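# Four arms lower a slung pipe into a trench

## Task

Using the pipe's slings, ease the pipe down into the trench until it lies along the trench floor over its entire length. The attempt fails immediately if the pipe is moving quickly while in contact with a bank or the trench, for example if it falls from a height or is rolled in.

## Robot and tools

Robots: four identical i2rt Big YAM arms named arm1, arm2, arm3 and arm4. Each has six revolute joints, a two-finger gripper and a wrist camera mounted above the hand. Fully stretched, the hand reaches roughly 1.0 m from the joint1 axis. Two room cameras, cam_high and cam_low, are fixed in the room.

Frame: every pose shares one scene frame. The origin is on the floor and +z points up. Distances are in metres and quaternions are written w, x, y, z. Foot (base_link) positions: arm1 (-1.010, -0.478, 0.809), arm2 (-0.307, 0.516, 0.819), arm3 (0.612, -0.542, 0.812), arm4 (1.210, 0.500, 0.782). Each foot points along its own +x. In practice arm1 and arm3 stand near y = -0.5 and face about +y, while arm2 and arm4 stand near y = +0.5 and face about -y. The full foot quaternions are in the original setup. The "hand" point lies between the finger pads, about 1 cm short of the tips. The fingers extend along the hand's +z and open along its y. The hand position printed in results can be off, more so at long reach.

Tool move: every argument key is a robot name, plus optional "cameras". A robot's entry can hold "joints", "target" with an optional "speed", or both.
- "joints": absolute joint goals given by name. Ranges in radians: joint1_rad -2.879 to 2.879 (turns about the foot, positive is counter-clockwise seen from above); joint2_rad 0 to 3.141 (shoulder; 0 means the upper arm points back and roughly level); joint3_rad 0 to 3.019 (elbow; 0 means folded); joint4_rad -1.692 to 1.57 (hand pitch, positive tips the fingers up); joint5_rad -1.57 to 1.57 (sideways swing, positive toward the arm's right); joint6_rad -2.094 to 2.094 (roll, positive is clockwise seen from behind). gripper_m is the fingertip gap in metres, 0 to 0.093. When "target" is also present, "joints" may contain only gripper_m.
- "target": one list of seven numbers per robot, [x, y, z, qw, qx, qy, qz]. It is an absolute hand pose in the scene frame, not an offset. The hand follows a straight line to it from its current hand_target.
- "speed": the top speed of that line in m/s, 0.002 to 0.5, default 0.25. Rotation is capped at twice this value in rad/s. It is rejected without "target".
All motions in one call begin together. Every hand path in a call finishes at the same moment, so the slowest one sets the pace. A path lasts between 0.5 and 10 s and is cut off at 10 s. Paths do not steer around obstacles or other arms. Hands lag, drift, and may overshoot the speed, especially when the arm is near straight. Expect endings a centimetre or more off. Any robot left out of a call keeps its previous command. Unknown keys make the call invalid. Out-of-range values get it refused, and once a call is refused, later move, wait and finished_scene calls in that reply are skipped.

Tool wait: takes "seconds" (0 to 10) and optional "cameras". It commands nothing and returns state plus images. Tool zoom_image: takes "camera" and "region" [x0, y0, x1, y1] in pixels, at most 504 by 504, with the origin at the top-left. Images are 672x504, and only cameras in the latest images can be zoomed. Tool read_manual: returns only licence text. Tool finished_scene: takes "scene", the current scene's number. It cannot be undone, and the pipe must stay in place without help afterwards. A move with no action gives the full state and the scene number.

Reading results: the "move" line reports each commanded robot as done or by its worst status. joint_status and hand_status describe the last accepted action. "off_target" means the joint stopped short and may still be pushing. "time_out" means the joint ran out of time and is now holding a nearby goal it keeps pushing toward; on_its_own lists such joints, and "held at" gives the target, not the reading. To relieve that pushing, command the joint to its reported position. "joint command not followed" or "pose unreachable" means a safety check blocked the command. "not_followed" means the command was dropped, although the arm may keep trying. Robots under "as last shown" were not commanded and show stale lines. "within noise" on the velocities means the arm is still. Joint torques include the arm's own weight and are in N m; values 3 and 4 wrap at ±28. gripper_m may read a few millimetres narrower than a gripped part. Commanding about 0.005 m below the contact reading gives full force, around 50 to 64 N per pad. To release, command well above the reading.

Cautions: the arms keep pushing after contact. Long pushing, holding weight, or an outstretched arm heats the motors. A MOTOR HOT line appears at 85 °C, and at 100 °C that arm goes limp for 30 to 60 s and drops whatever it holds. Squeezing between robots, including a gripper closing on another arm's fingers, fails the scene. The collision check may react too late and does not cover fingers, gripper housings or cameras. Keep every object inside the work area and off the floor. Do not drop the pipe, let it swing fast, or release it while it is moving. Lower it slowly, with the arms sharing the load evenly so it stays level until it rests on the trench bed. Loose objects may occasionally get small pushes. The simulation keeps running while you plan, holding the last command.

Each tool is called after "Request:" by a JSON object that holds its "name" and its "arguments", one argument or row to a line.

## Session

Request:
{"name": "move", "arguments": {

}}

Scene clock: 0.00 s.
Joint torques (N m): no reading
Heat: arm1: hottest joint2_rad 30 °C; arm2: hottest gripper 29 °C; arm3: hottest joint2_rad 29 °C; arm4: hottest joint5_rad 29 °C.
Joint velocities: within noise
arm1.joint_positions: joint1_rad=+0.181 joint2_rad=+0.602 joint3_rad=+1.316 joint4_rad=-1.375 joint5_rad=-0.192 joint6_rad=-0.163 gripper_m=+0.09396
arm1.joint_status: not commanded
arm1.hand: x=-1.0501 y=-0.2454 z=+1.3080 quat_wxyz=(-0.278, +0.713, -0.545, -0.341) (m; scene frame)
arm1.hand_target: x=-1.0502 y=-0.2475 z=+1.3183 quat_wxyz=(-0.286, +0.710, -0.541, -0.348) (m; scene frame)
arm1.hand_status: not commanded
arm2.joint_positions: joint1_rad=-0.039 joint2_rad=+0.499 joint3_rad=+1.459 joint4_rad=-1.321 joint5_rad=-0.112 joint6_rad=+0.052 gripper_m=+0.09396
arm2.joint_status: not commanded
arm2.hand: x=-0.3042 y=+0.3551 z=+1.4198 quat_wxyz=(-0.429, -0.599, -0.556, +0.384) (m; scene frame)
arm2.hand_target: x=-0.3038 y=+0.3587 z=+1.4302 quat_wxyz=(-0.436, -0.593, -0.552, +0.392) (m; scene frame)
arm2.hand_status: not commanded
arm3.joint_positions: joint1_rad=+0.407 joint2_rad=+0.468 joint3_rad=+1.336 joint4_rad=-1.245 joint5_rad=-0.228 joint6_rad=-0.247 gripper_m=+0.09396
arm3.joint_status: not commanded
arm3.hand: x=+0.4772 y=-0.4122 z=+1.3771 quat_wxyz=(-0.254, +0.787, -0.239, -0.508) (m; scene frame)
arm3.hand_target: x=+0.4794 y=-0.4157 z=+1.3869 quat_wxyz=(-0.260, +0.782, -0.236, -0.516) (m; scene frame)
arm3.hand_status: not commanded
arm4.joint_positions: joint1_rad=+0.227 joint2_rad=+0.629 joint3_rad=+1.327 joint4_rad=-1.242 joint5_rad=-0.022 joint6_rad=+0.203 gripper_m=+0.09396
arm4.joint_status: not commanded
arm4.hand: x=+1.2851 y=+0.2546 z=+1.3092 quat_wxyz=(-0.429, -0.584, -0.645, +0.243) (m; scene frame)
arm4.hand_target: x=+1.2844 y=+0.2567 z=+1.3242 quat_wxyz=(-0.441, -0.578, -0.639, +0.250) (m; scene frame)
arm4.hand_status: not commanded
pictures: arm1_cam_wrist, arm2_cam_wrist, arm3_cam_wrist, arm4_cam_wrist, cam_high, cam_low

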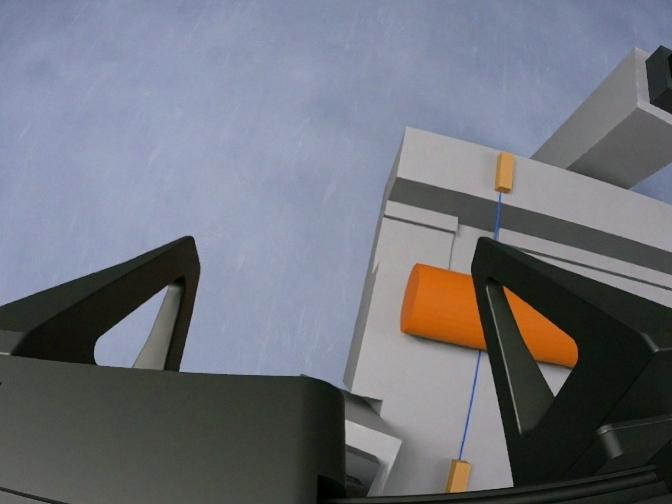

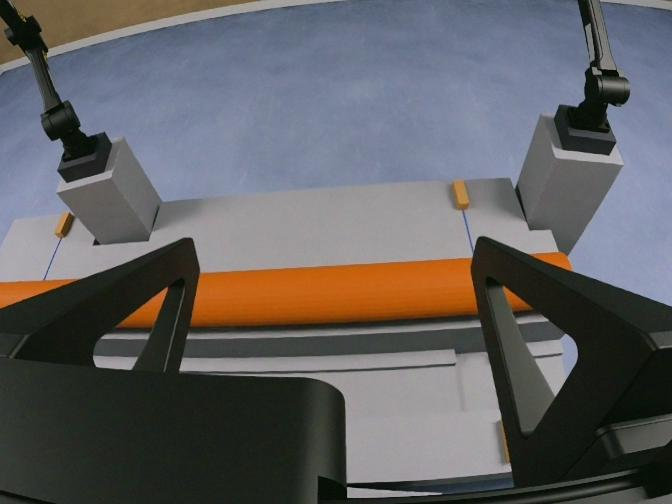

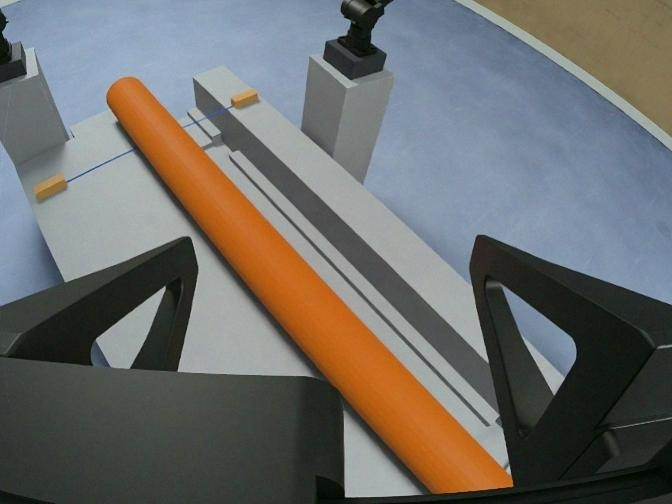

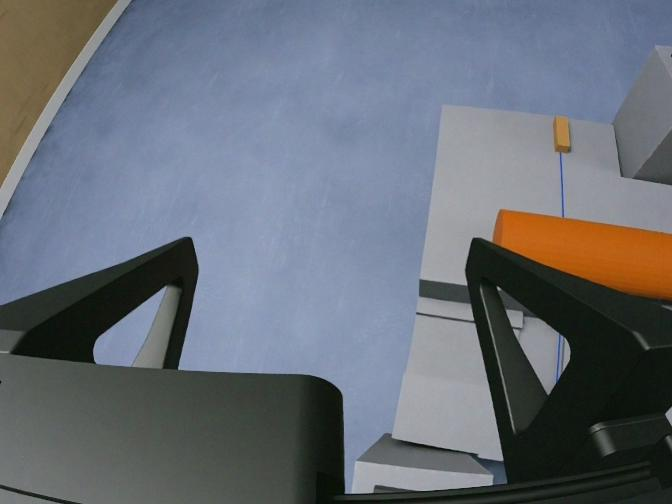

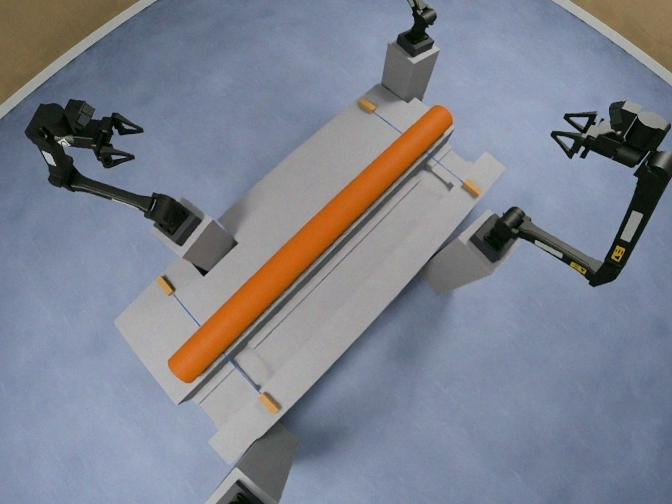

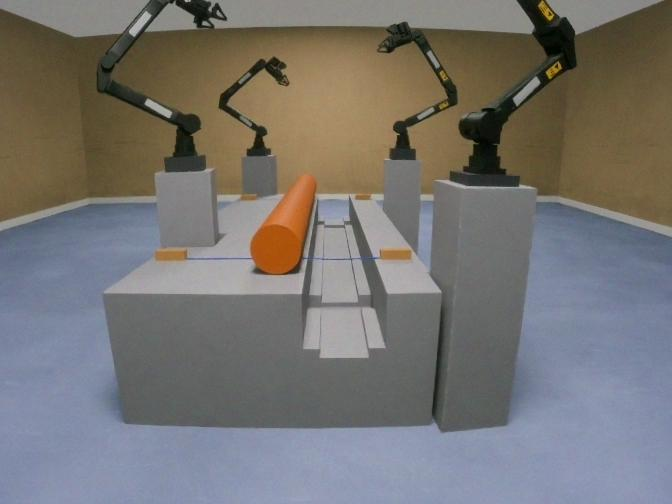

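Request:
{"name": "move", "arguments": {
  "arm1": {"joints": {"joint1_rad": -1.459, "joint5_rad": 0, "joint6_rad": -1.64}},
  "arm2": {"joints": {"joint1_rad": -0.981, "joint5_rad": 0, "joint6_rad": -1.042}},
  "arm3": {"joints": {"joint1_rad": -1.651, "joint5_rad": 0, "joint6_rad": -1.485}},
  "arm4": {"joints": {"joint1_rad": -1.042, "joint5_rad": 0, "joint6_rad": -0.976}},
  "cameras": []
}}

Request:
{"name": "move", "arguments": {
  "arm1": {"joints": {"joint2_rad": 2.15, "joint3_rad": 0.787, "joint4_rad": -0.208}},
  "arm2": {"joints": {"joint2_rad": 2.215, "joint3_rad": 0.938, "joint4_rad": -0.294}},
  "arm3": {"joints": {"joint2_rad": 2.132, "joint3_rad": 0.621, "joint4_rad": -0.06}},
  "arm4": {"joints": {"joint2_rad": 2.058, "joint3_rad": 0.744, "joint4_rad": -0.257}}
}}

Scene clock: 12.60 s.
Joint torques (N m): arm1=[-0.32 1.9 9.77 2.02 -0.09 -0.05] | arm2=[-1.73 6.24 9.28 1.47 -0.07 0.13] | arm3=[0.56 4.95 8.21 1.81 -0.11 0.04] | arm4=[-0.26 2.84 9.42 1.95 0.02 0.07]
Heat: arm1: hottest joint2_rad 30 °C; arm2: hottest joint3_rad 30 °C; arm3: hottest joint2_rad 29 °C; arm4: hottest joint3_rad 31 °C.
move: arm1 done; arm2 done; arm3 done; arm4 done
Joint velocities: within noise
arm1.joint_positions: joint1_rad=-1.454 joint2_rad=+0.602 joint3_rad=+1.316 joint4_rad=-1.375 joint5_rad=+0.000 joint6_rad=-1.630 gripper_m=+0.09397
arm1.joint_status: all done
arm1.hand: x=-0.7868 y=-0.4883 z=+1.3119 quat_wxyz=(-0.293, +0.634, -0.633, +0.336) (m; scene frame)
arm1.hand_target: x=-0.7892 y=-0.4892 z=+1.3223 quat_wxyz=(-0.297, +0.631, -0.627, +0.346) (m; scene frame)
arm1.hand_status: not commanded
arm2.joint_positions: joint1_rad=-0.971 joint2_rad=+0.499 joint3_rad=+1.459 joint4_rad=-1.321 joint5_rad=-0.001 joint6_rad=-1.035 gripper_m=+0.09397
arm2.joint_status: all done
arm2.hand: x=-0.4529 y=+0.4388 z=+1.4182 quat_wxyz=(+0.135, -0.581, -0.578, +0.557) (m; scene frame)
arm2.hand_target: x=-0.4508 y=+0.4423 z=+1.4286 quat_wxyz=(+0.143, -0.577, -0.572, +0.565) (m; scene frame)
arm2.hand_status: not commanded
arm3.joint_positions: joint1_rad=-1.646 joint2_rad=+0.468 joint3_rad=+1.336 joint4_rad=-1.245 joint5_rad=-0.001 joint6_rad=-1.477 gripper_m=+0.09397
arm3.joint_status: all done
arm3.hand: x=+0.7997 y=-0.5310 z=+1.3753 quat_wxyz=(-0.436, +0.582, -0.587, +0.357) (m; scene frame)
arm3.hand_target: x=+0.7958 y=-0.5327 z=+1.3852 quat_wxyz=(-0.441, +0.577, -0.582, +0.366) (m; scene frame)
arm3.hand_status: not commanded
arm4.joint_positions: joint1_rad=-1.034 joint2_rad=+0.629 joint3_rad=+1.327 joint4_rad=-1.242 joint5_rad=+0.001 joint6_rad=-0.962 gripper_m=+0.09397
arm4.joint_status: all done
arm4.hand: x=+0.9941 y=+0.3552 z=+1.3077 quat_wxyz=(+0.086, -0.619, -0.613, +0.482) (m; scene frame)
arm4.hand_target: x=+0.9948 y=+0.3579 z=+1.3226 quat_wxyz=(+0.094, -0.611, -0.610, +0.496) (m; scene frame)
arm4.hand_status: not commanded
pictures: none
No camera images: "cameras" was empty.

Scene clock: 14.57 s.
Joint torques (N m): arm1=[-0.03 -12.92 2.3 1.01 -0.06 -0.11] | arm2=[-1.38 -17.44 3.43 0.09 -0.13 0.07] | arm3=[0.85 -15.03 0.85 0.4 -0.17 -0.06] | arm4=[-0.21 -13.86 2.24 0.68 -0.01 0]
Heat: arm1: hottest joint2_rad 30 °C; arm2: hottest joint3_rad 30 °C; arm3: hottest joint2_rad 29 °C; arm4: hottest joint3_rad 31 °C.
move: arm1 done; arm2 done; arm3 done; arm4 done
Joint velocities: within noise
arm1.joint_positions: joint1_rad=-1.454 joint2_rad=+2.136 joint3_rad=+0.785 joint4_rad=-0.220 joint5_rad=+0.000 joint6_rad=-1.630 gripper_m=+0.09397
arm1.joint_status: all done
arm1.hand: x=-0.6430 y=-0.5030 z=+0.6092 quat_wxyz=(-0.001, +0.706, -0.708, +0.008) (m; scene frame)
arm1.hand_target: x=-0.6436 y=-0.5047 z=+0.6047 quat_wxyz=(-0.002, +0.708, -0.706, +0.008) (m; scene frame)
arm1.hand_status: not commanded
arm2.joint_positions: joint1_rad=-0.971 joint2_rad=+2.228 joint3_rad=+0.934 joint4_rad=-0.309 joint5_rad=-0.001 joint6_rad=-1.036 gripper_m=+0.09397
arm2.joint_status: all done
arm2.hand: x=-0.6537 y=+0.3056 z=+0.5991 quat_wxyz=(-0.010, -0.706, -0.708, -0.009) (m; scene frame)
arm2.hand_target: x=-0.6650 y=+0.3041 z=+0.6046 quat_wxyz=(-0.005, -0.707, -0.707, +0.006) (m; scene frame)
arm2.hand_status: not commanded
arm3.joint_positions: joint1_rad=-1.646 joint2_rad=+2.128 joint3_rad=+0.618 joint4_rad=-0.070 joint5_rad=-0.001 joint6_rad=-1.479 gripper_m=+0.09397
arm3.joint_status: all done
arm3.hand: x=+0.9120 y=-0.5135 z=+0.6019 quat_wxyz=(-0.001, +0.706, -0.708, -0.006) (m; scene frame)
arm3.hand_target: x=+0.9151 y=-0.5151 z=+0.6008 quat_wxyz=(-0.004, +0.707, -0.707, -0.002) (m; scene frame)
arm3.hand_status: not commanded
arm4.joint_positions: joint1_rad=-1.034 joint2_rad=+2.067 joint3_rad=+0.741 joint4_rad=-0.271 joint5_rad=+0.001 joint6_rad=-0.963 gripper_m=+0.09397
arm4.joint_status: all done
arm4.hand: x=+0.9234 y=+0.3026 z=+0.5960 quat_wxyz=(-0.004, -0.709, -0.705, -0.014) (m; scene frame)
arm4.hand_target: x=+0.9154 y=+0.3002 z=+0.5992 quat_wxyz=(-0.002, -0.707, -0.707, -0.001) (m; scene frame)
arm4.hand_status: not commanded
pictures: arm1_cam_wrist, arm2_cam_wrist, arm3_cam_wrist, arm4_cam_wrist, cam_high, cam_low

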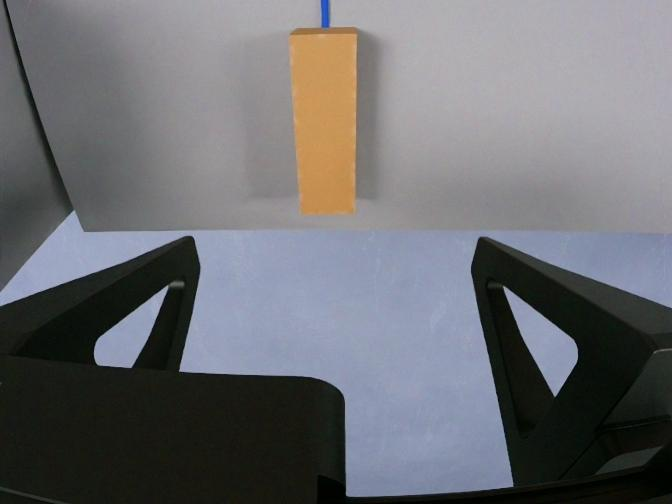

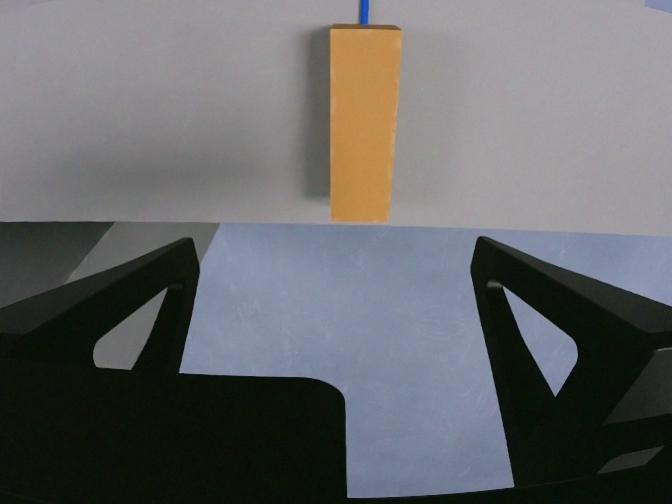

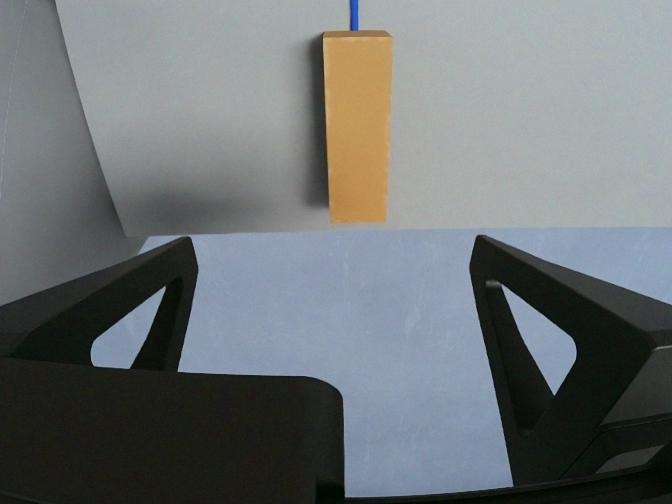

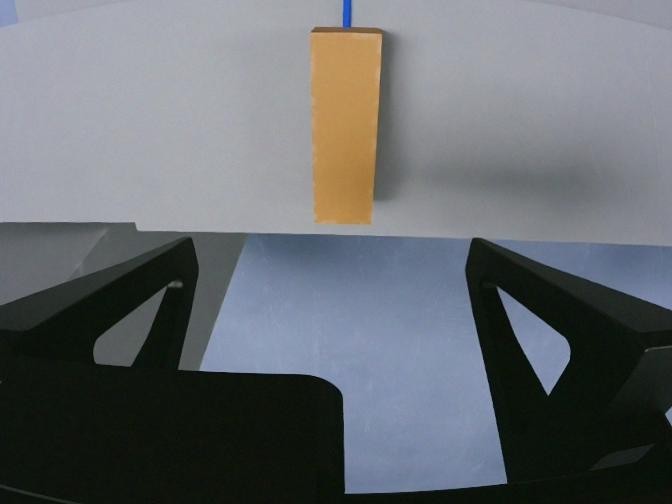

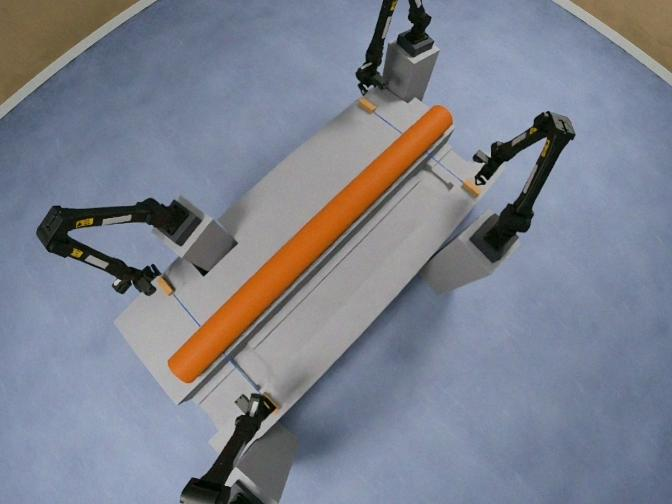

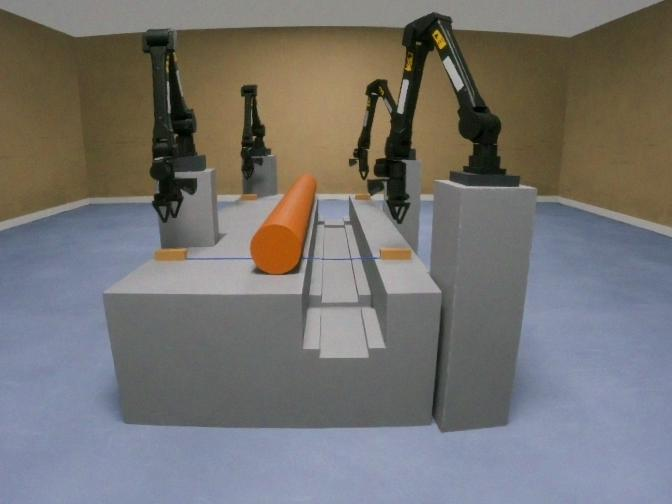

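Request:
{"name": "move", "arguments": {
  "arm1": {"target": [-0.65, -0.5, 0.463, 0, 0.7071, -0.7071, 0], "speed": 0.12},
  "arm2": {"target": [-0.678, 0.307, 0.468, 0, 0.7071, 0.7071, 0], "speed": 0.12},
  "arm3": {"target": [0.926, -0.518, 0.467, 0, 0.7071, -0.7071, 0], "speed": 0.12},
  "arm4": {"target": [0.911, 0.302, 0.469, 0, 0.7071, 0.7071, 0], "speed": 0.12},
  "cameras": ["arm1_cam_wrist", "arm2_cam_wrist", "arm3_cam_wrist", "arm4_cam_wrist"]
}}

Request:
{"name": "move", "arguments": {
  "arm1": {"joints": {"gripper_m": 0.022}},
  "arm2": {"joints": {"gripper_m": 0.022}},
  "arm3": {"joints": {"gripper_m": 0.022}},
  "arm4": {"joints": {"gripper_m": 0.022}},
  "cameras": ["arm1_cam_wrist", "arm3_cam_wrist"]
}}

Scene clock: 24.77 s.
Joint torques (N m): arm1=[0.32 -14.51 0.34 0.84 -0.22 0.05] | arm2=[-1.67 -17.96 2.51 0.09 -0.08 0.08] | arm3=[0.44 -16.79 -0.87 0.43 -0.09 -0.07] | arm4=[-0.5 -15.09 0.66 0.69 0.09 -0.02]
Heat: arm1: hottest joint2_rad 30 °C; arm2: hottest joint3_rad 30 °C; arm3: hottest joint2_rad 29 °C; arm4: hottest joint3_rad 30 °C.
move: arm1 done; arm2 off_target; arm3 done; arm4 done
Joint velocities: within noise
arm1.joint_positions: joint1_rad=-1.454 joint2_rad=+2.552 joint3_rad=+0.950 joint4_rad=+0.020 joint5_rad=-0.006 joint6_rad=-1.630 gripper_m=+0.09397
arm1.joint_status: not commanded
arm1.hand: x=-0.6464 y=-0.5029 z=+0.4711 quat_wxyz=(+0.000, +0.706, -0.708, +0.002) (m; scene frame)
arm1.hand_target: x=-0.6500 y=-0.5001 z=+0.4632 quat_wxyz=(+0.000, +0.707, -0.707, +0.000) (m; scene frame)
arm1.hand_status: done (0.009 m and 0.3 deg from the pose sent, 0.146 m and 0.9 deg at the start)
arm2.joint_positions: joint1_rad=-0.987 joint2_rad=+2.596 joint3_rad=+1.127 joint4_rad=-0.141 joint5_rad=+0.012 joint6_rad=-1.055 gripper_m=+0.09397
arm2.joint_status: not commanded
arm2.hand: x=-0.6644 y=+0.3077 z=+0.4670 quat_wxyz=(-0.005, -0.705, -0.709, -0.014) (m; scene frame)
arm2.hand_target: x=-0.6778 y=+0.3071 z=+0.4682 quat_wxyz=(+0.000, -0.707, -0.707, +0.000) (m; scene frame)
arm2.hand_status: off_target (0.014 m and 1.7 deg from the pose sent, 0.133 m and 1.5 deg at the start)
arm3.joint_positions: joint1_rad=-1.652 joint2_rad=+2.563 joint3_rad=+0.835 joint4_rad=+0.152 joint5_rad=+0.007 joint6_rad=-1.490 gripper_m=+0.09397
arm3.joint_status: not commanded
arm3.hand: x=+0.9273 y=-0.5141 z=+0.4708 quat_wxyz=(-0.001, +0.708, -0.706, -0.001) (m; scene frame)
arm3.hand_target: x=+0.9258 y=-0.5180 z=+0.4671 quat_wxyz=(+0.000, +0.707, -0.707, +0.000) (m; scene frame)
arm3.hand_status: done (0.006 m and 0.2 deg from the pose sent, 0.136 m and 0.7 deg at the start)
arm4.joint_positions: joint1_rad=-1.041 joint2_rad=+2.463 joint3_rad=+0.882 joint4_rad=-0.010 joint5_rad=+0.003 joint6_rad=-0.972 gripper_m=+0.09397
arm4.joint_status: not commanded
arm4.hand: x=+0.9206 y=+0.3032 z=+0.4687 quat_wxyz=(-0.003, -0.708, -0.706, -0.011) (m; scene frame)
arm4.hand_target: x=+0.9109 y=+0.3020 z=+0.4691 quat_wxyz=(+0.000, -0.707, -0.707, +0.000) (m; scene frame)
arm4.hand_status: done (0.010 m and 1.3 deg from the pose sent, 0.128 m and 1.7 deg at the start)
pictures: arm1_cam_wrist, arm2_cam_wrist, arm3_cam_wrist, arm4_cam_wrist

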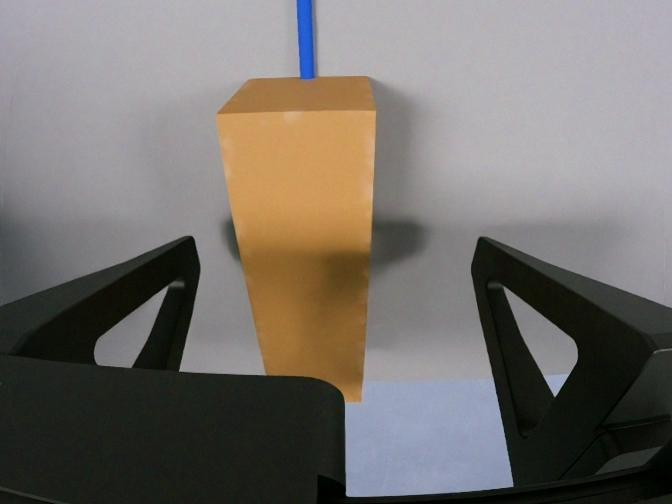

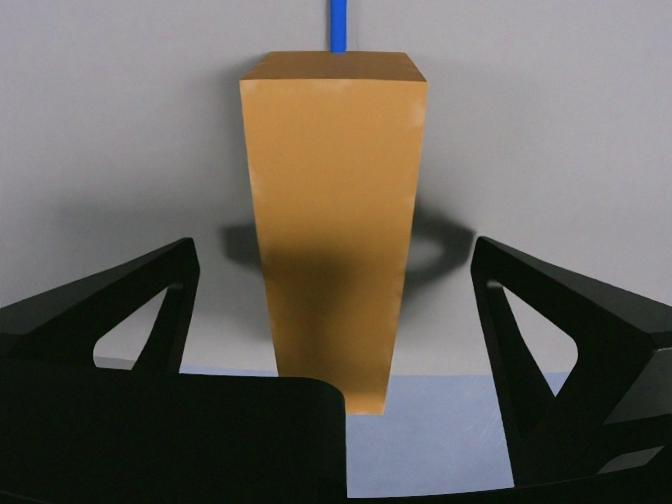

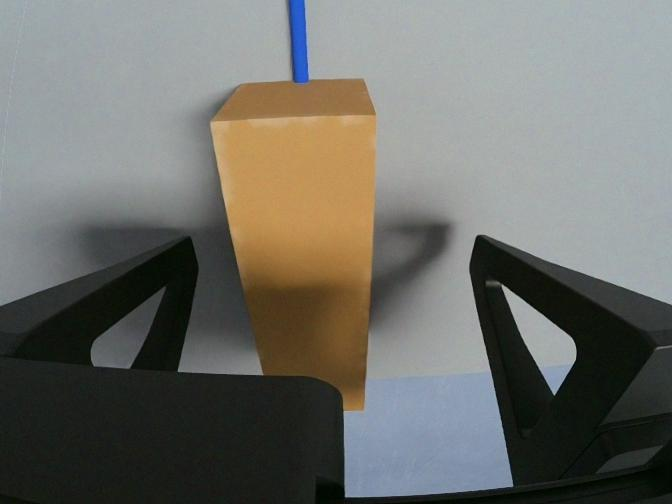

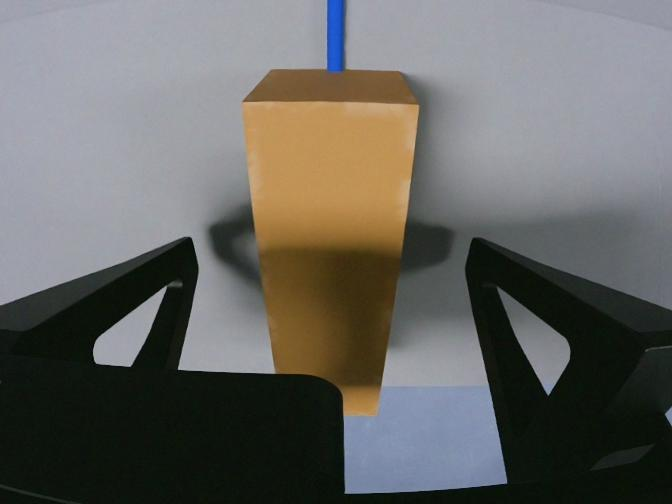

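Scene clock: 25.43 s.
Joint torques (N m): arm1=[0.15 -14.62 0.4 1.01 -0.17 0.02] | arm2=[-1.67 -17.96 2.51 0.09 -0.08 0.06] | arm3=[0.5 -16.97 -0.83 0.39 -0.1 -0.06] | arm4=[-0.44 -14.8 0.66 0.65 0.09 0]
Heat: arm1: hottest joint2_rad 31 °C; arm2: hottest joint3_rad 30 °C; arm3: hottest joint2_rad 29 °C; arm4: hottest joint3_rad 30 °C.
move: arm1 off_target; arm2 off_target; arm3 off_target; arm4 off_target
Joint velocities: within noise
arm1.joint_positions: joint1_rad=-1.454 joint2_rad=+2.552 joint3_rad=+0.950 joint4_rad=+0.022 joint5_rad=-0.007 joint6_rad=-1.630 gripper_m=+0.03385
arm1.joint_status: gripper_m off_target (ended at +0.03388, target +0.02200)
arm1.hand: x=-0.6460 y=-0.5028 z=+0.4711 quat_wxyz=(-0.001, +0.706, -0.708, +0.003) (m; scene frame)
arm1.hand_target: x=-0.6500 y=-0.5000 z=+0.4632 quat_wxyz=(+0.000, +0.707, -0.707, +0.000) (m; scene frame)
arm1.hand_status: not commanded
arm2.joint_positions: joint1_rad=-0.987 joint2_rad=+2.596 joint3_rad=+1.128 joint4_rad=-0.141 joint5_rad=+0.013 joint6_rad=-1.056 gripper_m=+0.03439
arm2.joint_status: gripper_m off_target (ended at +0.03442, target +0.02200)
arm2.hand: x=-0.6647 y=+0.3076 z=+0.4670 quat_wxyz=(-0.004, -0.704, -0.710, -0.013) (m; scene frame)
arm2.hand_target: x=-0.6778 y=+0.3071 z=+0.4682 quat_wxyz=(+0.000, -0.707, -0.707, +0.000) (m; scene frame)
arm2.hand_status: not commanded
arm3.joint_positions: joint1_rad=-1.652 joint2_rad=+2.563 joint3_rad=+0.835 joint4_rad=+0.153 joint5_rad=+0.007 joint6_rad=-1.490 gripper_m=+0.03455
arm3.joint_status: gripper_m off_target (ended at +0.03458, target +0.02200)
arm3.hand: x=+0.9274 y=-0.5143 z=+0.4708 quat_wxyz=(-0.001, +0.708, -0.706, -0.001) (m; scene frame)
arm3.hand_target: x=+0.9258 y=-0.5180 z=+0.4671 quat_wxyz=(+0.000, +0.707, -0.707, +0.000) (m; scene frame)
arm3.hand_status: not commanded
arm4.joint_positions: joint1_rad=-1.041 joint2_rad=+2.463 joint3_rad=+0.882 joint4_rad=-0.010 joint5_rad=+0.003 joint6_rad=-0.973 gripper_m=+0.03467
arm4.joint_status: gripper_m off_target (ended at +0.03470, target +0.02200)
arm4.hand: x=+0.9206 y=+0.3032 z=+0.4687 quat_wxyz=(-0.003, -0.708, -0.706, -0.011) (m; scene frame)
arm4.hand_target: x=+0.9110 y=+0.3020 z=+0.4691 quat_wxyz=(+0.000, -0.707, -0.707, +0.000) (m; scene frame)
arm4.hand_status: not commanded
pictures: arm1_cam_wrist, arm3_cam_wrist

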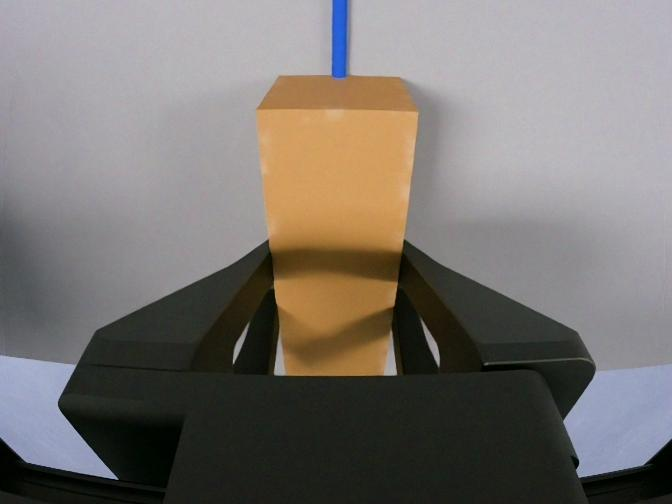

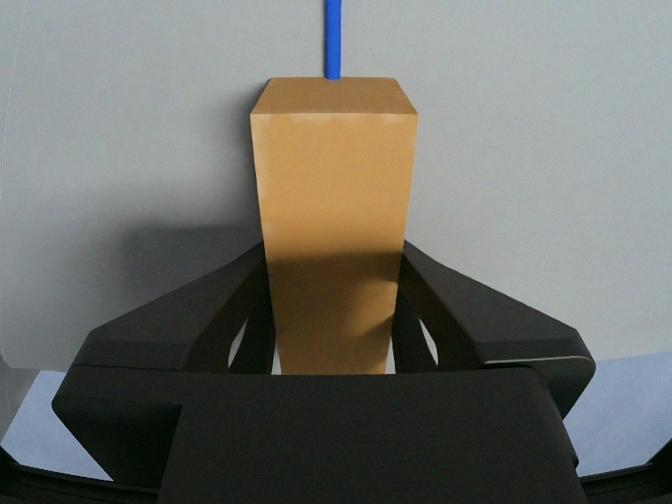

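Request:
{"name": "move", "arguments": {
  "arm1": {"target": [-0.63, -0.33, 0.76, 0, 0.7071, -0.7071, 0], "speed": 0.15},
  "arm2": {"target": [-0.68, 0.09, 0.77, 0, 0.7071, 0.7071, 0], "speed": 0.15},
  "arm3": {"target": [0.94, -0.33, 0.757, 0, 0.7071, -0.7071, 0], "speed": 0.15},
  "arm4": {"target": [0.905, 0.09, 0.775, 0, 0.7071, 0.7071, 0], "speed": 0.15},
  "cameras": ["cam_low", "cam_high"]
}}

Request:
{"name": "move", "arguments": {
  "arm1": {"target": [-0.62, -0.325, 0.86, 0, 0.7071, -0.7071, 0], "speed": 0.08},
  "arm2": {"target": [-0.69, 0.085, 0.875, 0, 0.7071, 0.7071, 0], "speed": 0.08},
  "arm3": {"target": [0.948, -0.325, 0.855, 0, 0.7071, -0.7071, 0], "speed": 0.08},
  "arm4": {"target": [0.90, 0.08, 0.885, 0, 0.7071, 0.7071, 0], "speed": 0.08},
  "cameras": ["cam_low", "cam_high"]
}}

Request:
{"name": "zoom_image", "arguments": {
  "camera": "cam_low",
  "region": [180, 130, 400, 310]
}}

Scene clock: 43.10 s.
Joint torques (N m): arm1=[-0.67 -16.38 8.13 -0.01 -0.09 0.1] | arm2=[-0.09 -21.95 11.48 -0.99 -0.18 0.22] | arm3=[0.97 -18.08 7.1 -0.5 -0.23 0.09] | arm4=[0.5 -19.6 9.84 -0.49 0.03 0.28]
Heat: arm1: hottest joint2_rad 32 °C; arm2: hottest joint2_rad 32 °C; arm3: hottest joint2_rad 30 °C; arm4: hottest joint3_rad 30 °C.
move: arm1 off_target; arm2 off_target; arm3 off_target; arm4 off_target
Joint velocities: within noise
arm1.joint_positions: joint1_rad=-1.019 joint2_rad=+1.807 joint3_rad=+0.857 joint4_rad=-0.687 joint5_rad=-0.014 joint6_rad=-1.211 gripper_m=+0.03386
arm1.joint_status: not commanded
arm1.hand: x=-0.6536 y=-0.3371 z=+0.7395 quat_wxyz=(+0.025, +0.712, -0.702, -0.011) (m; scene frame)
arm1.hand_target: x=-0.6307 y=-0.3304 z=+0.7602 quat_wxyz=(+0.000, +0.707, -0.707, +0.000) (m; scene frame)
arm1.hand_status: off_target (0.032 m and 3.3 deg from the pose sent, 0.337 m and 0.3 deg at the start)
arm2.joint_positions: joint1_rad=-0.662 joint2_rad=+2.109 joint3_rad=+1.375 joint4_rad=-0.903 joint5_rad=+0.010 joint6_rad=-0.723 gripper_m=+0.03439
arm2.joint_status: not commanded
arm2.hand: x=-0.6675 y=+0.1101 z=+0.7470 quat_wxyz=(+0.002, -0.707, -0.707, -0.026) (m; scene frame)
arm2.hand_target: x=-0.6791 y=+0.0907 z=+0.7704 quat_wxyz=(+0.000, -0.707, -0.707, +0.000) (m; scene frame)
arm2.hand_status: off_target (0.033 m and 2.9 deg from the pose sent, 0.373 m and 1.7 deg at the start)
arm3.joint_positions: joint1_rad=-1.155 joint2_rad=+1.778 joint3_rad=+0.812 joint4_rad=-0.655 joint5_rad=+0.007 joint6_rad=-1.000 gripper_m=+0.03455
arm3.joint_status: not commanded
arm3.hand: x=+0.9232 y=-0.3397 z=+0.7421 quat_wxyz=(+0.021, +0.711, -0.703, -0.004) (m; scene frame)
arm3.hand_target: x=+0.9397 y=-0.3302 z=+0.7572 quat_wxyz=(+0.000, +0.707, -0.707, +0.000) (m; scene frame)
arm3.hand_status: off_target (0.024 m and 2.5 deg from the pose sent, 0.341 m and 0.3 deg at the start)
arm4.joint_positions: joint1_rad=-0.705 joint2_rad=+1.918 joint3_rad=+1.188 joint4_rad=-0.910 joint5_rad=+0.005 joint6_rad=-0.649 gripper_m=+0.03468
arm4.joint_status: not commanded
arm4.hand: x=+0.9212 y=+0.1135 z=+0.7450 quat_wxyz=(+0.005, -0.703, -0.710, -0.035) (m; scene frame)
arm4.hand_target: x=+0.9059 y=+0.0911 z=+0.7756 quat_wxyz=(+0.000, -0.707, -0.707, +0.000) (m; scene frame)
arm4.hand_status: off_target (0.041 m and 4.1 deg from the pose sent, 0.374 m and 1.3 deg at the start)
pictures: cam_high, cam_low

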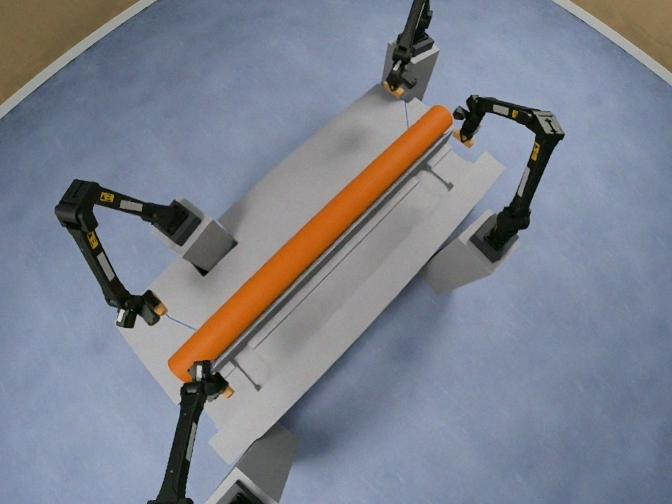

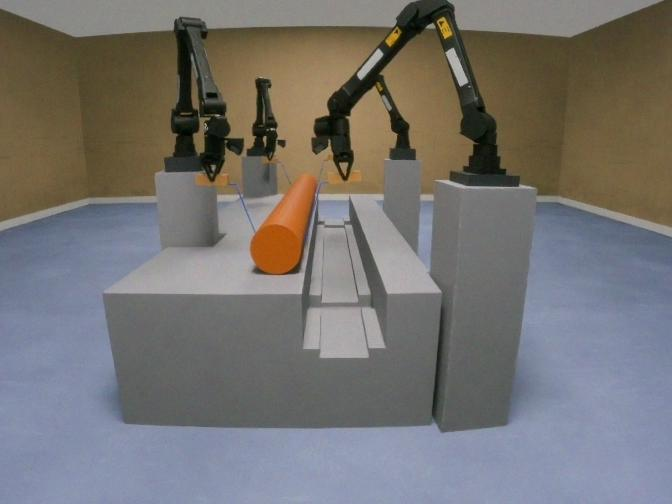

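Scene clock: 45.03 s.
Joint torques (N m): arm1=[-1.79 -20.95 11.96 -1.65 0.45 -0.07] | arm2=[-1.32 -30.97 14.65 -3.22 0.02 0.06] | arm3=[0.09 -23.41 10.51 -1.89 -0.01 -0.07] | arm4=[-0.03 -28.45 12.38 -2.48 0.09 0.13]
Heat: arm1: hottest joint2_rad 32 °C; arm2: hottest joint2_rad 32 °C; arm3: hottest joint2_rad 30 °C; arm4: hottest joint3_rad 30 °C.
move: arm1 off_target; arm2 off_target; arm3 off_target; arm4 off_target
Joint velocities: within noise
arm1.joint_positions: joint1_rad=-1.002 joint2_rad=+1.693 joint3_rad=+0.929 joint4_rad=-0.926 joint5_rad=-0.024 joint6_rad=-1.193 gripper_m=+0.03387
arm1.joint_status: not commanded
arm1.hand: x=-0.6583 y=-0.3293 z=+0.8021 quat_wxyz=(+0.048, +0.710, -0.702, -0.026) (m; scene frame)
arm1.hand_target: x=-0.6235 y=-0.3261 z=+0.8577 quat_wxyz=(+0.000, +0.707, -0.707, +0.001) (m; scene frame)
arm1.hand_status: off_target (0.070 m and 6.3 deg from the pose sent, 0.126 m and 3.3 deg at the start)
arm2.joint_positions: joint1_rad=-0.650 joint2_rad=+2.085 joint3_rad=+1.421 joint4_rad=-1.047 joint5_rad=+0.007 joint6_rad=-0.712 gripper_m=+0.03439
arm2.joint_status: not commanded
arm2.hand: x=-0.6565 y=+0.1123 z=+0.7747 quat_wxyz=(+0.003, -0.705, -0.706, -0.063) (m; scene frame)
arm2.hand_target: x=-0.6832 y=+0.0916 z=+0.8627 quat_wxyz=(+0.001, -0.707, -0.707, +0.001) (m; scene frame)
arm2.hand_status: off_target (0.109 m and 7.3 deg from the pose sent, 0.132 m and 2.9 deg at the start; pose on its path clipped on 20 of 58 steps)
arm3.joint_positions: joint1_rad=-1.143 joint2_rad=+1.662 joint3_rad=+0.882 joint4_rad=-0.909 joint5_rad=+0.003 joint6_rad=-0.984 gripper_m=+0.03455
arm3.joint_status: not commanded
arm3.hand: x=+0.9165 y=-0.3384 z=+0.8035 quat_wxyz=(+0.054, +0.708, -0.704, -0.012) (m; scene frame)
arm3.hand_target: x=+0.9457 y=-0.3263 z=+0.8529 quat_wxyz=(+0.000, +0.707, -0.707, +0.001) (m; scene frame)
arm3.hand_status: off_target (0.062 m and 6.3 deg from the pose sent, 0.117 m and 2.5 deg at the start)
arm4.joint_positions: joint1_rad=-0.692 joint2_rad=+1.897 joint3_rad=+1.263 joint4_rad=-1.078 joint5_rad=+0.004 joint6_rad=-0.630 gripper_m=+0.03468
arm4.joint_status: not commanded
arm4.hand: x=+0.9274 y=+0.1109 z=+0.7796 quat_wxyz=(+0.011, -0.704, -0.707, -0.070) (m; scene frame)
arm4.hand_target: x=+0.9069 y=+0.0885 z=+0.8676 quat_wxyz=(+0.000, -0.707, -0.707, +0.001) (m; scene frame)
arm4.hand_status: off_target (0.113 m and 8.1 deg from the pose sent, 0.146 m and 4.1 deg at the start; pose on its path clipped on 23 of 58 steps)
pictures: cam_high, cam_low

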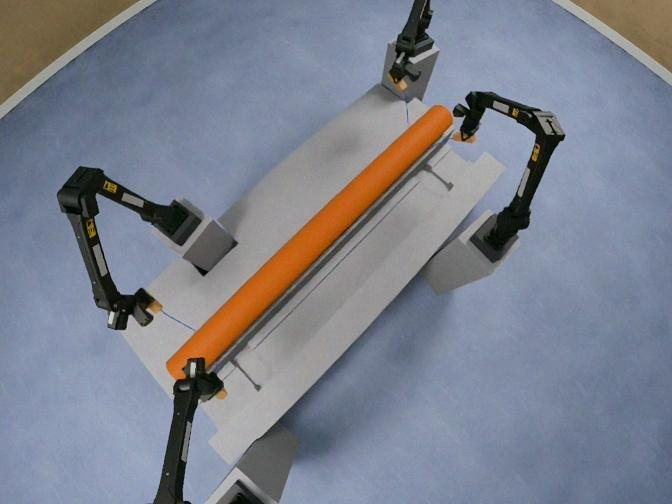

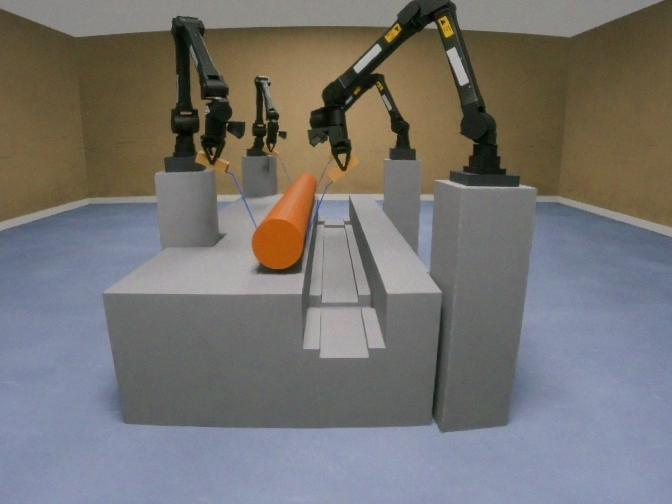

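Scaled by 2.291.

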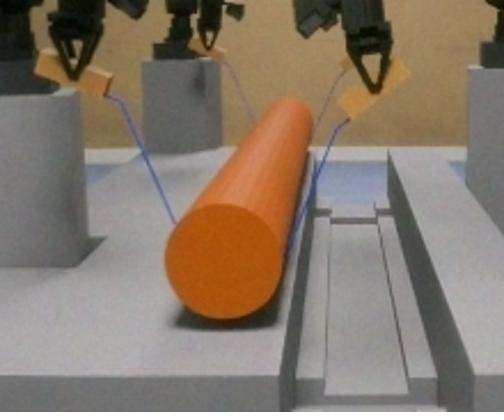

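Request:
{"name": "move", "arguments": {
  "arm1": {"target": [-0.62, -0.325, 0.885, 0, 0.7071, -0.7071, 0], "speed": 0.06},
  "arm2": {"joints": {"joint1_rad": -0.677, "joint2_rad": 1.905, "joint3_rad": 1.53, "joint4_rad": -1.17}},
  "arm3": {"target": [0.948, -0.325, 0.88, 0, 0.7071, -0.7071, 0], "speed": 0.06},
  "arm4": {"joints": {"joint1_rad": -0.714, "joint2_rad": 1.735, "joint3_rad": 1.42, "joint4_rad": -1.2}},
  "cameras": ["cam_low", "cam_high"]
}}

Request:
{"name": "zoom_image", "arguments": {
  "camera": "cam_low",
  "region": [180, 130, 400, 310]
}}

Scene clock: 51.27 s.
Joint torques (N m): arm1=[-2.2 -20.66 12.77 -1.44 0.47 -0.12] | arm2=[-2.73 -30.1 16.08 -2.78 0.05 0.02] | arm3=[0.09 -23 11.26 -1.73 0.12 -0.07] | arm4=[-1.2 -28.04 13.79 -1.88 0.11 0.11]
Heat: arm1: hottest joint2_rad 32 °C; arm2: hottest joint2_rad 34 °C; arm3: hottest joint2_rad 31 °C; arm4: hottest joint3_rad 32 °C.
move: arm1 off_target; arm2 time_out; arm3 off_target; arm4 time_out
Joint velocities: within noise
arm1.joint_positions: joint1_rad=-1.002 joint2_rad=+1.652 joint3_rad=+0.954 joint4_rad=-1.002 joint5_rad=-0.025 joint6_rad=-1.191 gripper_m=+0.03387
arm1.joint_status: not commanded
arm1.hand: x=-0.6596 y=-0.3293 z=+0.8254 quat_wxyz=(+0.053, +0.709, -0.703, -0.029) (m; scene frame)
arm1.hand_target: x=-0.6239 y=-0.3263 z=+0.8830 quat_wxyz=(+0.000, +0.707, -0.708, +0.001) (m; scene frame)
arm1.hand_status: off_target (0.072 m and 6.9 deg from the pose sent, 0.091 m and 6.3 deg at the start)
arm2.joint_positions: joint1_rad=-0.650 joint2_rad=+2.017 joint3_rad=+1.445 joint4_rad=-1.113 joint5_rad=+0.007 joint6_rad=-0.710 gripper_m=+0.03439
arm2.joint_status: joint4_rad time_out (moved -0.066 of -0.123); the others done
arm2.on_its_own: joint4_rad reads -1.113 and still pushes toward -1.170 since a time_out
arm2.hand: x=-0.6603 y=+0.1084 z=+0.8188 quat_wxyz=(+0.002, -0.706, -0.706, -0.050) (m; scene frame)
arm2.hand_target: x=-0.6935 y=+0.0961 z=+0.9077 quat_wxyz=(-0.001, -0.714, -0.700, +0.020) (m; scene frame)
arm2.hand_status: not commanded
arm3.joint_positions: joint1_rad=-1.142 joint2_rad=+1.619 joint3_rad=+0.907 joint4_rad=-0.984 joint5_rad=+0.000 joint6_rad=-0.982 gripper_m=+0.03455
arm3.joint_status: not commanded
arm3.hand: x=+0.9158 y=-0.3382 z=+0.8268 quat_wxyz=(+0.057, +0.708, -0.704, -0.014) (m; scene frame)
arm3.hand_target: x=+0.9452 y=-0.3266 z=+0.8781 quat_wxyz=(+0.000, +0.707, -0.707, +0.001) (m; scene frame)
arm3.hand_status: off_target (0.064 m and 6.8 deg from the pose sent, 0.084 m and 6.3 deg at the start)
arm4.joint_positions: joint1_rad=-0.692 joint2_rad=+1.860 joint3_rad=+1.327 joint4_rad=-1.149 joint5_rad=+0.004 joint6_rad=-0.628 gripper_m=+0.03468
arm4.joint_status: joint3_rad time_out (moved +0.065 of +0.157); the others done
arm4.on_its_own: joint3_rad reads +1.327 and still pushes toward +1.420 since a time_out
arm4.hand: x=+0.9176 y=+0.0977 z=+0.8176 quat_wxyz=(+0.008, -0.705, -0.707, -0.055) (m; scene frame)
arm4.hand_target: x=+0.8895 y=+0.0803 z=+0.9109 quat_wxyz=(-0.004, -0.713, -0.701, +0.027) (m; scene frame)
arm4.hand_status: not commanded
pictures: cam_high, cam_low

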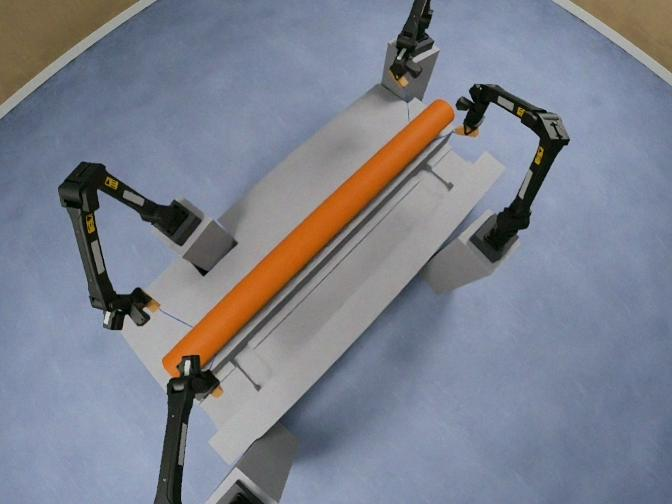

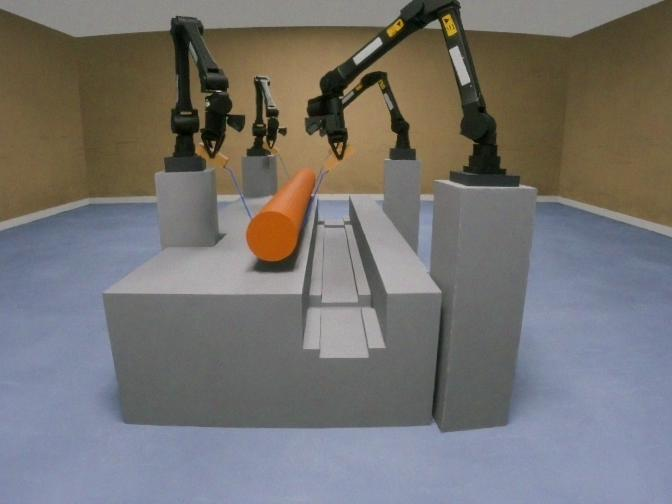

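Scaled by 2.291.

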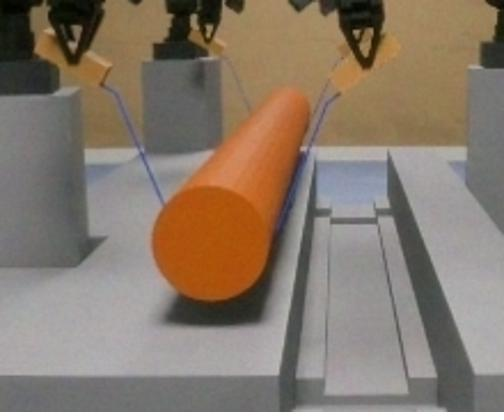

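Request:
{"name": "move", "arguments": {
  "arm1": {"target": [-0.62, -0.108, 0.888, 0, 0.7071, -0.7071, 0], "speed": 0.08},
  "arm2": {"target": [-0.685, 0.322, 0.882, 0, 0.7071, 0.7071, 0], "speed": 0.08},
  "arm3": {"target": [0.946, -0.108, 0.893, 0, 0.7071, -0.7071, 0], "speed": 0.08},
  "arm4": {"target": [0.90, 0.322, 0.883, 0, 0.7071, 0.7071, 0], "speed": 0.08},
  "cameras": ["cam_low", "cam_high"]
}}

Request:
{"name": "zoom_image", "arguments": {
  "camera": "cam_low",
  "region": [240, 110, 460, 380]
}}

Scene clock: 61.30 s.
Joint torques (N m): arm1=[-2.78 -23.12 14 -1.81 0.4 -0.02] | arm2=[-3.72 -22.71 9.89 -1.42 0.19 -0.11] | arm3=[-0.38 -29.8 12.3 -2.17 0.09 0.01] | arm4=[-1.67 -18.26 8.58 -0.77 0.32 -0.15]
Heat: arm1: hottest joint3_rad 36 °C; arm2: hottest joint3_rad 36 °C; arm3: hottest joint2_rad 32 °C; arm4: hottest joint3_rad 34 °C.
move: arm1 off_target; arm2 off_target; arm3 off_target; arm4 off_target
Joint velocities: within noise
arm1.joint_positions: joint1_rad=-0.614 joint2_rad=+1.891 joint3_rad=+1.323 joint4_rad=-1.094 joint5_rad=-0.026 joint6_rad=-0.818 gripper_m=+0.03387
arm1.joint_status: not commanded
arm1.hand: x=-0.6540 y=-0.1203 z=+0.8289 quat_wxyz=(+0.044, +0.715, -0.698, -0.006) (m; scene frame)
arm1.hand_target: x=-0.6232 y=-0.1107 z=+0.8873 quat_wxyz=(-0.001, +0.707, -0.707, +0.001) (m; scene frame)
arm1.hand_status: off_target (0.069 m and 5.2 deg from the pose sent, 0.233 m and 6.9 deg at the start)
arm2.joint_positions: joint1_rad=-0.985 joint2_rad=+1.705 joint3_rad=+1.017 joint4_rad=-0.996 joint5_rad=+0.009 joint6_rad=-1.063 gripper_m=+0.03439
arm2.joint_status: not commanded
arm2.hand: x=-0.6603 y=+0.3141 z=+0.8335 quat_wxyz=(-0.016, -0.700, -0.712, -0.049) (m; scene frame)
arm2.hand_target: x=-0.6831 y=+0.3224 z=+0.8793 quat_wxyz=(+0.001, -0.707, -0.707, -0.001) (m; scene frame)
arm2.hand_status: off_target (0.055 m and 6.0 deg from the pose sent, 0.224 m and 5.8 deg at the start)
arm3.joint_positions: joint1_rad=-0.800 joint2_rad=+1.942 joint3_rad=+1.382 joint4_rad=-1.121 joint5_rad=-0.002 joint6_rad=-0.652 gripper_m=+0.03455
arm3.joint_status: not commanded
arm3.hand: x=+0.9198 y=-0.1247 z=+0.8286 quat_wxyz=(+0.050, +0.712, -0.700, +0.004) (m; scene frame)
arm3.hand_target: x=+0.9435 y=-0.1110 z=+0.8916 quat_wxyz=(-0.001, +0.707, -0.707, +0.000) (m; scene frame)
arm3.hand_status: off_target (0.072 m and 5.9 deg from the pose sent, 0.241 m and 6.8 deg at the start)
arm4.joint_positions: joint1_rad=-1.076 joint2_rad=+1.464 joint3_rad=+0.882 joint4_rad=-1.086 joint5_rad=-0.001 joint6_rad=-1.016 gripper_m=+0.03468
arm4.joint_status: not commanded
arm4.hand: x=+0.9180 y=+0.3171 z=+0.8407 quat_wxyz=(-0.014, -0.704, -0.709, -0.048) (m; scene frame)
arm4.hand_target: x=+0.9014 y=+0.3220 z=+0.8804 quat_wxyz=(+0.001, -0.707, -0.707, -0.001) (m; scene frame)
arm4.hand_status: off_target (0.046 m and 5.8 deg from the pose sent, 0.234 m and 6.4 deg at the start)
pictures: cam_high, cam_low

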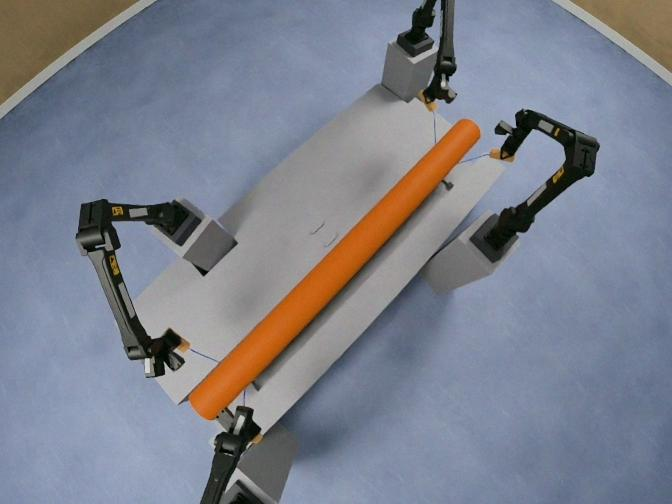

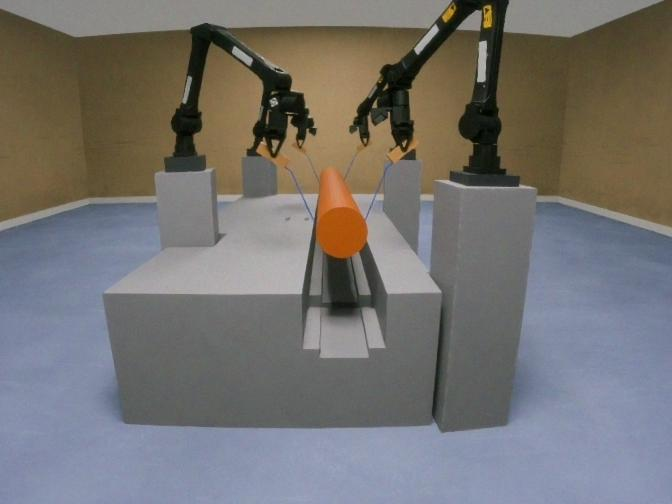

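Scaled by 1.867.

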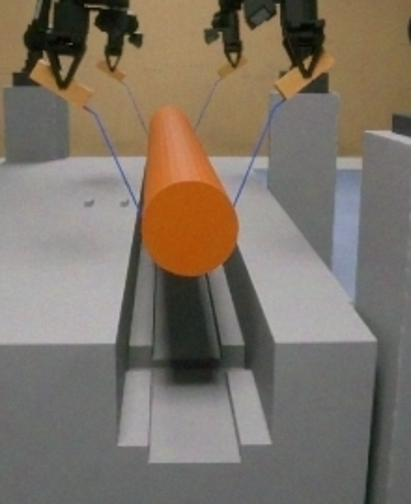

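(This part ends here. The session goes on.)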